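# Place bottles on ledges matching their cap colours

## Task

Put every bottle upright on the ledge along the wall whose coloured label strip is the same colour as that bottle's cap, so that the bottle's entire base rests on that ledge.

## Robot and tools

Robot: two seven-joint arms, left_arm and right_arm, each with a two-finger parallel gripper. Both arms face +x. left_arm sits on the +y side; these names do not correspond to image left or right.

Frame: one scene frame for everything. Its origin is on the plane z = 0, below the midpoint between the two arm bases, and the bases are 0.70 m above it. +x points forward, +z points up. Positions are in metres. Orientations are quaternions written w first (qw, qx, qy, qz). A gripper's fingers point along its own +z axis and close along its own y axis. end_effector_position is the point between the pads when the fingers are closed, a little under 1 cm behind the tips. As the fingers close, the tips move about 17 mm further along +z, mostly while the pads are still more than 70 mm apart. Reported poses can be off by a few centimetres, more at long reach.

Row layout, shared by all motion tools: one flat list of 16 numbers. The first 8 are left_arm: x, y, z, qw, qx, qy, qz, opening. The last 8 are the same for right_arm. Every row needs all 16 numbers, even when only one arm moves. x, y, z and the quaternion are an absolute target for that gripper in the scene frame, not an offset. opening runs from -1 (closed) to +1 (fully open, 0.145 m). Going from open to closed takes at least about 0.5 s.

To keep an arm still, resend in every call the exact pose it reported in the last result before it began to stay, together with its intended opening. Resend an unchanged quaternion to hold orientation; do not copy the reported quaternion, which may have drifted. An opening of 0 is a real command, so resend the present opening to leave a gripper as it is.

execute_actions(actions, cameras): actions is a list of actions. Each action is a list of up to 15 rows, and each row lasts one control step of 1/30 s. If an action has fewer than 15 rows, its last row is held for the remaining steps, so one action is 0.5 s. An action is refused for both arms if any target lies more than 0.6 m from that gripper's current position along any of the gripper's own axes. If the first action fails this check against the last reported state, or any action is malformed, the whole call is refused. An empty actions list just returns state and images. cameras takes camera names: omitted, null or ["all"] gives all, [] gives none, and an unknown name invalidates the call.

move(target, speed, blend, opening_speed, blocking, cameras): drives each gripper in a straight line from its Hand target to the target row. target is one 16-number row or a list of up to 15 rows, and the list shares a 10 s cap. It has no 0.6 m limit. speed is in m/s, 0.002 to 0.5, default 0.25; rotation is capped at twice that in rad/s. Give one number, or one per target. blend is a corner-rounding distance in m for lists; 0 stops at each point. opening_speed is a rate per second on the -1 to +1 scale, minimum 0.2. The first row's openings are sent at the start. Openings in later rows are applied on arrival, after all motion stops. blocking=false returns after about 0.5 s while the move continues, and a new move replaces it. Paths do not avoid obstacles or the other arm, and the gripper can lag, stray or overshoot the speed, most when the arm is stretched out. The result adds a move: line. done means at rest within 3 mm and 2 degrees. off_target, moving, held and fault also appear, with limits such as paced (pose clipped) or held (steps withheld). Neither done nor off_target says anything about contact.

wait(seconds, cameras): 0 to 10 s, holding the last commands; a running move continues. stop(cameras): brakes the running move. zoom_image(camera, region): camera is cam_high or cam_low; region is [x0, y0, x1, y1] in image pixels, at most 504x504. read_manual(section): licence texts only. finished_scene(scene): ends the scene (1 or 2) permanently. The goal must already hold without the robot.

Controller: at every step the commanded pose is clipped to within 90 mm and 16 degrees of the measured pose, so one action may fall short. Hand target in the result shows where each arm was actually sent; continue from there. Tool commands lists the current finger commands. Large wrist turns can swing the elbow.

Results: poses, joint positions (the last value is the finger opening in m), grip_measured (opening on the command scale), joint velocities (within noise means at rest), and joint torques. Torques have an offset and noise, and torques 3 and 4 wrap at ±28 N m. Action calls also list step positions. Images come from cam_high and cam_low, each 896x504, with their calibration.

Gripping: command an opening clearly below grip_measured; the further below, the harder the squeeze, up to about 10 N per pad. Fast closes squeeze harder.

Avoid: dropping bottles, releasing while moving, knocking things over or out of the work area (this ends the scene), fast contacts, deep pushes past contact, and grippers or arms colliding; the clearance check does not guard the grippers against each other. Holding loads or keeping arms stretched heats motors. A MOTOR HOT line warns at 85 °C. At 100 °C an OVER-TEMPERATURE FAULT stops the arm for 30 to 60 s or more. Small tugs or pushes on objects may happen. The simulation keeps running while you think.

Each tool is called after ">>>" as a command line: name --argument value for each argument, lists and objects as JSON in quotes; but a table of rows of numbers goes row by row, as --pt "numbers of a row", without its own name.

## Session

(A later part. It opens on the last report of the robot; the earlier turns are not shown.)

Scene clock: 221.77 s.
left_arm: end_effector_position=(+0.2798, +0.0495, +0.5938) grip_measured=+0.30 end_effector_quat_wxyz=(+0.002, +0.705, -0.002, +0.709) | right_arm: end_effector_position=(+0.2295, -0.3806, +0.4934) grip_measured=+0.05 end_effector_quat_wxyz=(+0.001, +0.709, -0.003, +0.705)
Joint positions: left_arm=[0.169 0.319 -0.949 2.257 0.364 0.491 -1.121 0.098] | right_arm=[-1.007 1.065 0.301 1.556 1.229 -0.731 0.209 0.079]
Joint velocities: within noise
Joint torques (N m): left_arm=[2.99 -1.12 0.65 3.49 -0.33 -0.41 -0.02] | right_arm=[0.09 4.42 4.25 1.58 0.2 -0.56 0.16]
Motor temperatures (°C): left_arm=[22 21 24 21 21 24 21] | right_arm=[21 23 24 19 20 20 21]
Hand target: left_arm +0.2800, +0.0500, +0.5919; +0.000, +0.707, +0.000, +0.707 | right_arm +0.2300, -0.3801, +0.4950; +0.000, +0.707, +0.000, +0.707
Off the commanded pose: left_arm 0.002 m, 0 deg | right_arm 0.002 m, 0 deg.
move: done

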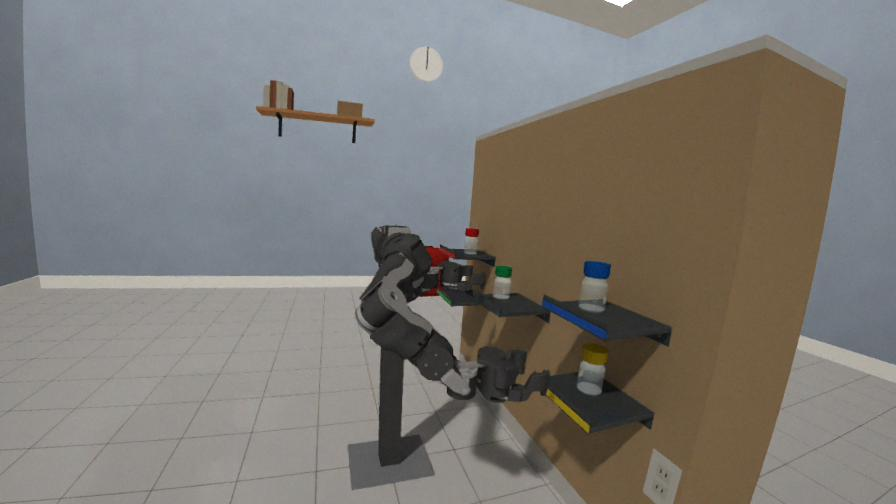

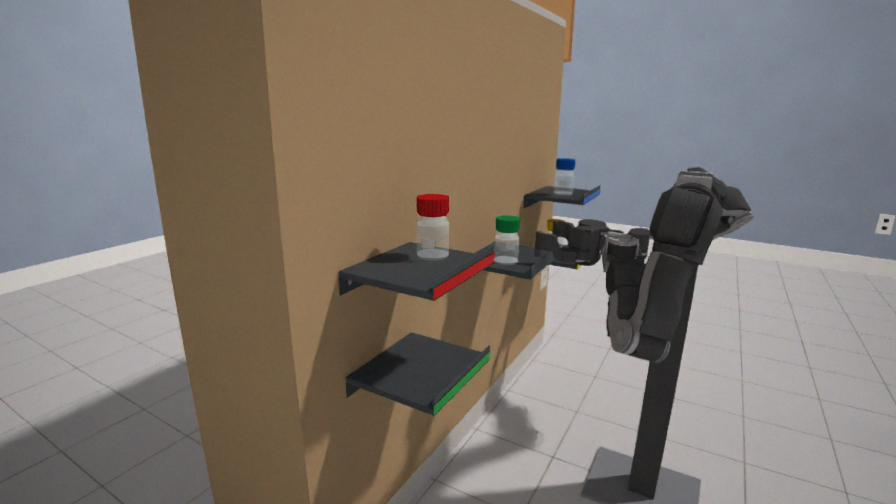

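>>> move --pt "0.37 0.054 0.592 0 0.7071 0 0.7071 0.3 0.23 -0.38 0.495 0 0.7071 0 0.7071 0.05" --pt "0.37 0.054 0.592 0 0.7071 0 0.7071 -0.8 0.23 -0.38 0.495 0 0.7071 0 0.7071 0.05" --pt "0.372 0.052 0.63 0 0.7071 0 0.7071 -0.8 0.23 -0.38 0.495 0 0.7071 0 0.7071 0.05" --pt "0.27 0.06 0.638 0 0.7071 0 0.7071 -0.8 0.23 -0.38 0.495 0 0.7071 0 0.7071 0.05" --pt "0.225 0.2 0.583 0 0.7071 0 0.7071 -0.8 0.23 -0.38 0.495 0 0.7071 0 0.7071 0.05" --pt "0.225 0.345 0.525 0 0.7071 0 0.7071 -0.8 0.23 -0.38 0.495 0 0.7071 0 0.7071 0.05" --speed 0.2 --blend '[0,0,0,0.02,0.02,0]' --opening_speed 1.8

Scene clock: 239.83 s.
left_arm: end_effector_position=(+0.2255, +0.3442, +0.5238) grip_measured=-0.24 end_effector_quat_wxyz=(-0.019, +0.800, -0.004, +0.600) | right_arm: end_effector_position=(+0.2295, -0.3806, +0.4934) grip_measured=+0.05 end_effector_quat_wxyz=(+0.001, +0.709, -0.003, +0.705)
Joint positions: left_arm=[0.488 1.895 -1.564 1.998 1.429 -0.781 -0.2 0.057] | right_arm=[-1.007 1.065 0.301 1.556 1.229 -0.731 0.209 0.079]
Joint velocities: within noise
Joint torques (N m): left_arm=[2.33 7.03 0.99 0.51 0.07 -0.83 0.23] | right_arm=[0.2 4.39 4.11 1.57 0.18 -0.54 0.15]
Motor temperatures (°C): left_arm=[22 21 24 21 22 24 21] | right_arm=[21 23 24 19 20 20 21]
Hand target: left_arm +0.2254, +0.3450, +0.5252; -0.019, +0.798, -0.004, +0.602 | right_arm +0.2300, -0.3801, +0.4950; +0.000, +0.707, +0.000, +0.707
Off the commanded pose: left_arm 0.002 m, 16 deg; orientation clipped | right_arm 0.002 m, 0 deg.
joint sent to its limit (left arm) — joint 3 (upper arm roll), lower limit; joint 6 (wrist pitch), lower limit. The joint targets are off in orientation, not in position.
move: off_target (left_arm); limits=paced

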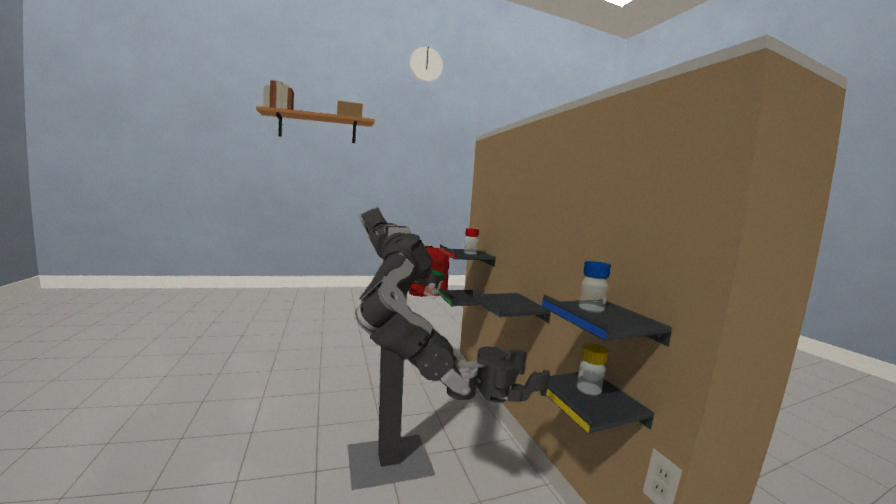

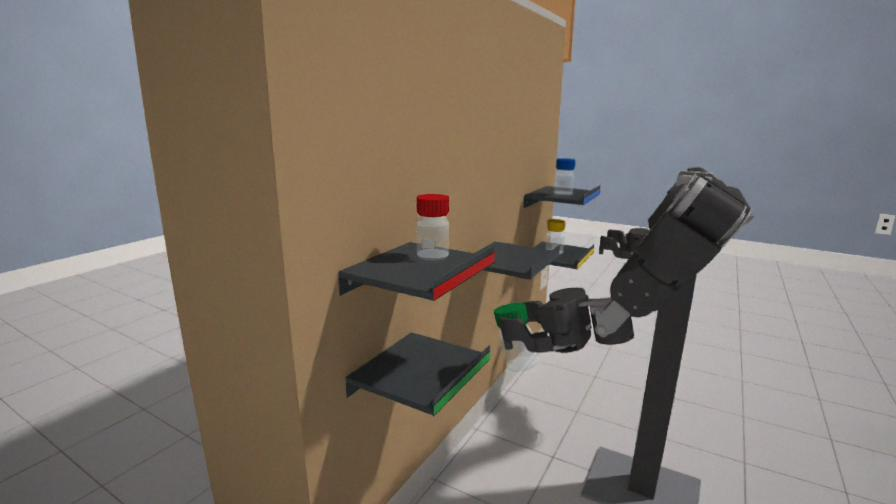

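>>> move --pt "0.25 0.355 0.532 0 0.7071 0 0.7071 -0.8 0.23 -0.38 0.495 0 0.7071 0 0.7071 0.05" --pt "0.375 0.355 0.522 0 0.7071 0 0.7071 -0.8 0.23 -0.38 0.495 0 0.7071 0 0.7071 0.05" --speed 0.12

>>> zoom_image --camera "cam_low" --region '[320, 170, 580, 420]'

Scene clock: 252.77 s.
left_arm: end_effector_position=(+0.3746, +0.3549, +0.5197) grip_measured=-0.24 end_effector_quat_wxyz=(-0.001, +0.710, +0.001, +0.704) | right_arm: end_effector_position=(+0.2295, -0.3806, +0.4934) grip_measured=+0.05 end_effector_quat_wxyz=(+0.001, +0.709, -0.003, +0.705)
Joint positions: left_arm=[0.807 1.299 -1.478 1.351 1.506 -0.663 -0.067 0.057] | right_arm=[-1.007 1.065 0.301 1.556 1.229 -0.731 0.209 0.079]
Joint velocities: within noise
Joint torques (N m): left_arm=[6.29 5.39 3.18 0.49 0.13 -0.83 0.23] | right_arm=[0.2 4.39 4.19 1.65 0.18 -0.53 0.14]
Motor temperatures (°C): left_arm=[21 23 24 21 21 25 21] | right_arm=[21 23 24 19 20 20 21]
Hand target: left_arm +0.3750, +0.3550, +0.5220; +0.000, +0.707, +0.000, +0.707 | right_arm +0.2300, -0.3801, +0.4950; +0.000, +0.707, +0.000, +0.707
Off the commanded pose: left_arm 0.002 m, 1 deg | right_arm 0.002 m, 0 deg.
move: done

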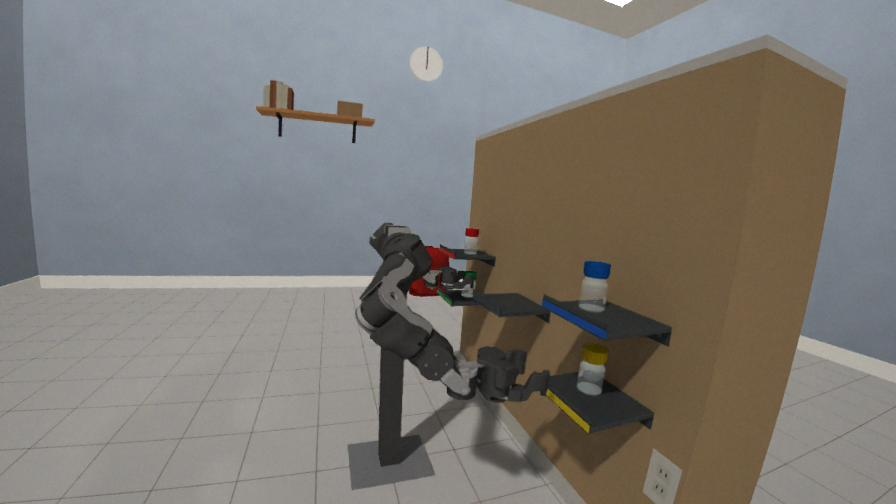

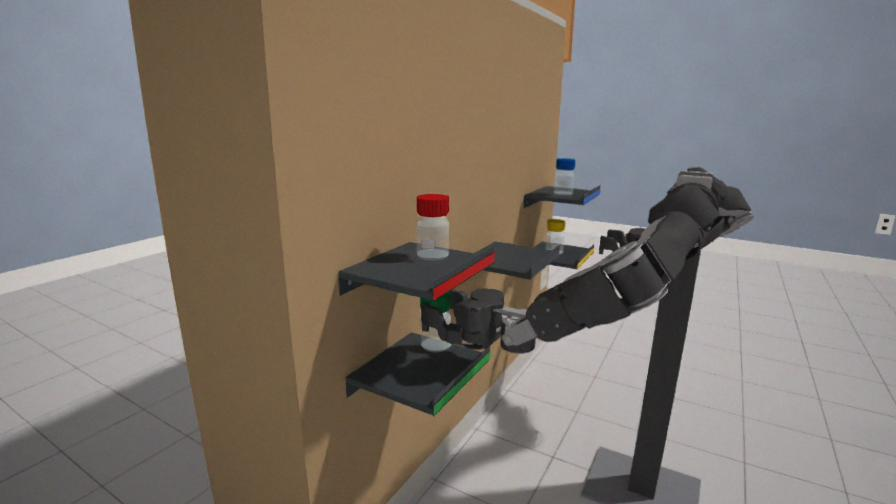

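Scaled by 1.938 from the camera's 896x504 image, which has a finer 1280x720 frame.

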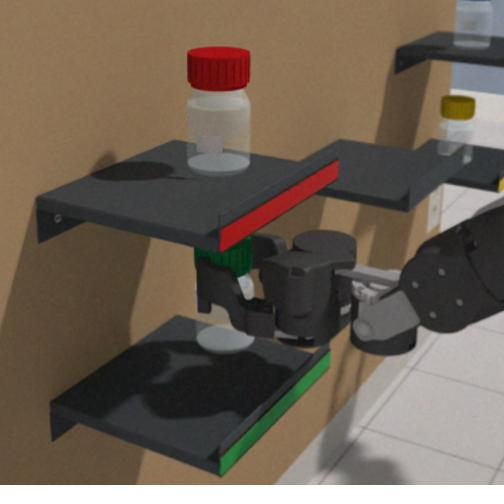

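>>> move --pt "0.375 0.355 0.505 0 0.7071 0 0.7071 -0.8 0.23 -0.38 0.495 0 0.7071 0 0.7071 0.05" --pt "0.375 0.355 0.482 0 0.7071 0 0.7071 -0.8 0.23 -0.38 0.495 0 0.7071 0 0.7071 0.05" --pt "0.375 0.355 0.487 0 0.7071 0 0.7071 0.05 0.23 -0.38 0.495 0 0.7071 0 0.7071 0.05" --pt "0.26 0.353 0.494 0 0.7071 0 0.7071 0.05 0.23 -0.38 0.495 0 0.7071 0 0.7071 0.05" --speed '[0.1,0.04,0.04,0.16]' --blend '[0.003,0,0,0]' --opening_speed 1.5

>>> zoom_image --camera "cam_low" --region '[320, 170, 580, 420]'

Scene clock: 266.83 s.
left_arm: end_effector_position=(+0.2606, +0.3535, +0.4952) grip_measured=+0.05 end_effector_quat_wxyz=(-0.020, +0.781, -0.004, +0.624) | right_arm: end_effector_position=(+0.2295, -0.3806, +0.4934) grip_measured=+0.05 end_effector_quat_wxyz=(+0.001, +0.709, -0.003, +0.705)
Joint positions: left_arm=[0.542 1.664 -1.563 1.772 1.418 -0.788 -0.211 0.079] | right_arm=[-1.007 1.065 0.301 1.556 1.229 -0.731 0.209 0.079]
Joint velocities: within noise
Joint torques (N m): left_arm=[2.99 6.08 1.22 0.49 0.09 -0.64 0.24] | right_arm=[0.22 4.39 4.18 1.59 0.18 -0.53 0.18]
Motor temperatures (°C): left_arm=[22 23 24 21 21 25 21] | right_arm=[21 23 24 19 20 21 21]
Hand target: left_arm +0.2603, +0.3530, +0.4942; -0.018, +0.782, -0.004, +0.623 | right_arm +0.2300, -0.3801, +0.4950; +0.000, +0.707, +0.000, +0.707
Off the commanded pose: left_arm 0.001 m, 13 deg | right_arm 0.002 m, 0 deg.
joint read past its limit (left arm) — joint 6 (wrist pitch), lower limit.
joint sent to its limit (left arm) — joint 3 (upper arm roll), lower limit; joint 6 (wrist pitch), lower limit. The joint targets are off in orientation, not in position.
move: off_target (left_arm); target 3's new opening was sent with left_arm's hand 0.018 m and 3 deg from that target; limits=paced

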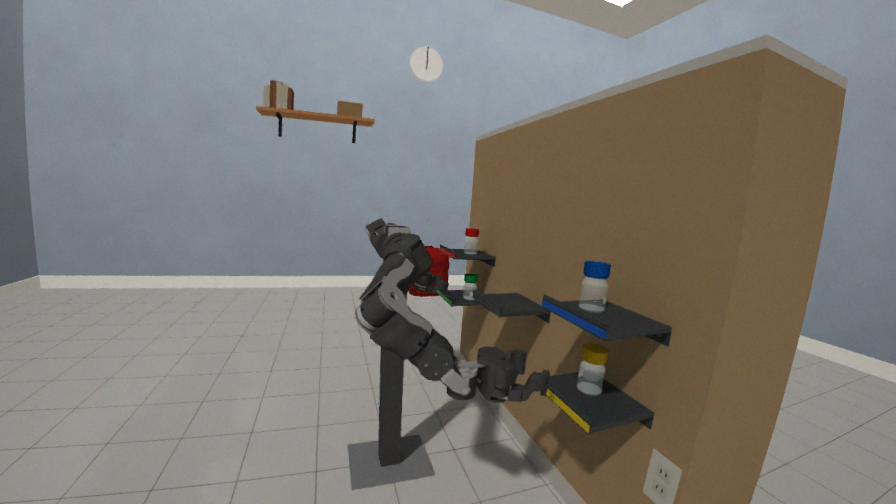

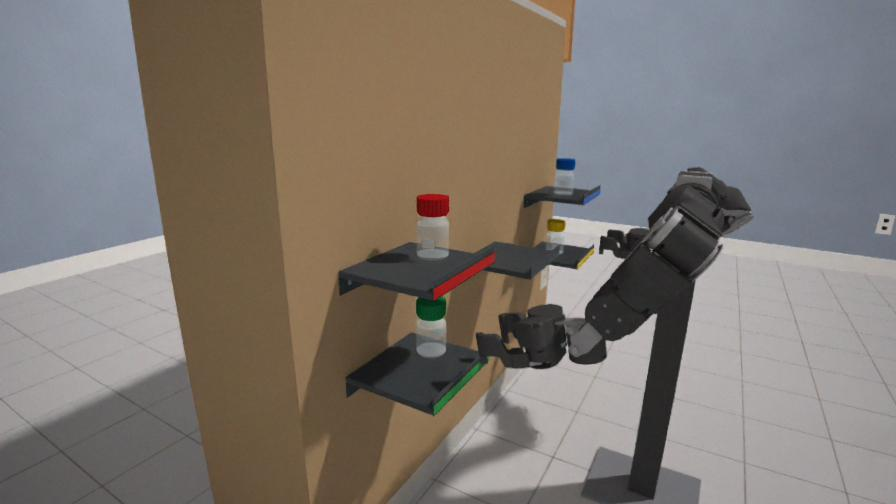

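Scaled by 1.938 from the camera's 896x504 image, which has a finer 1280x720 frame.

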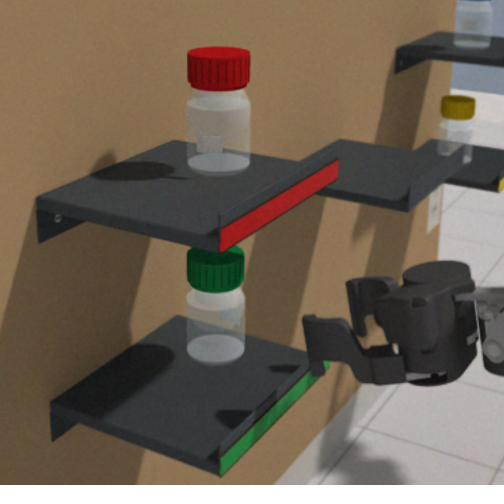

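>>> finished_scene --scene 2

The scene is finished: the task was done.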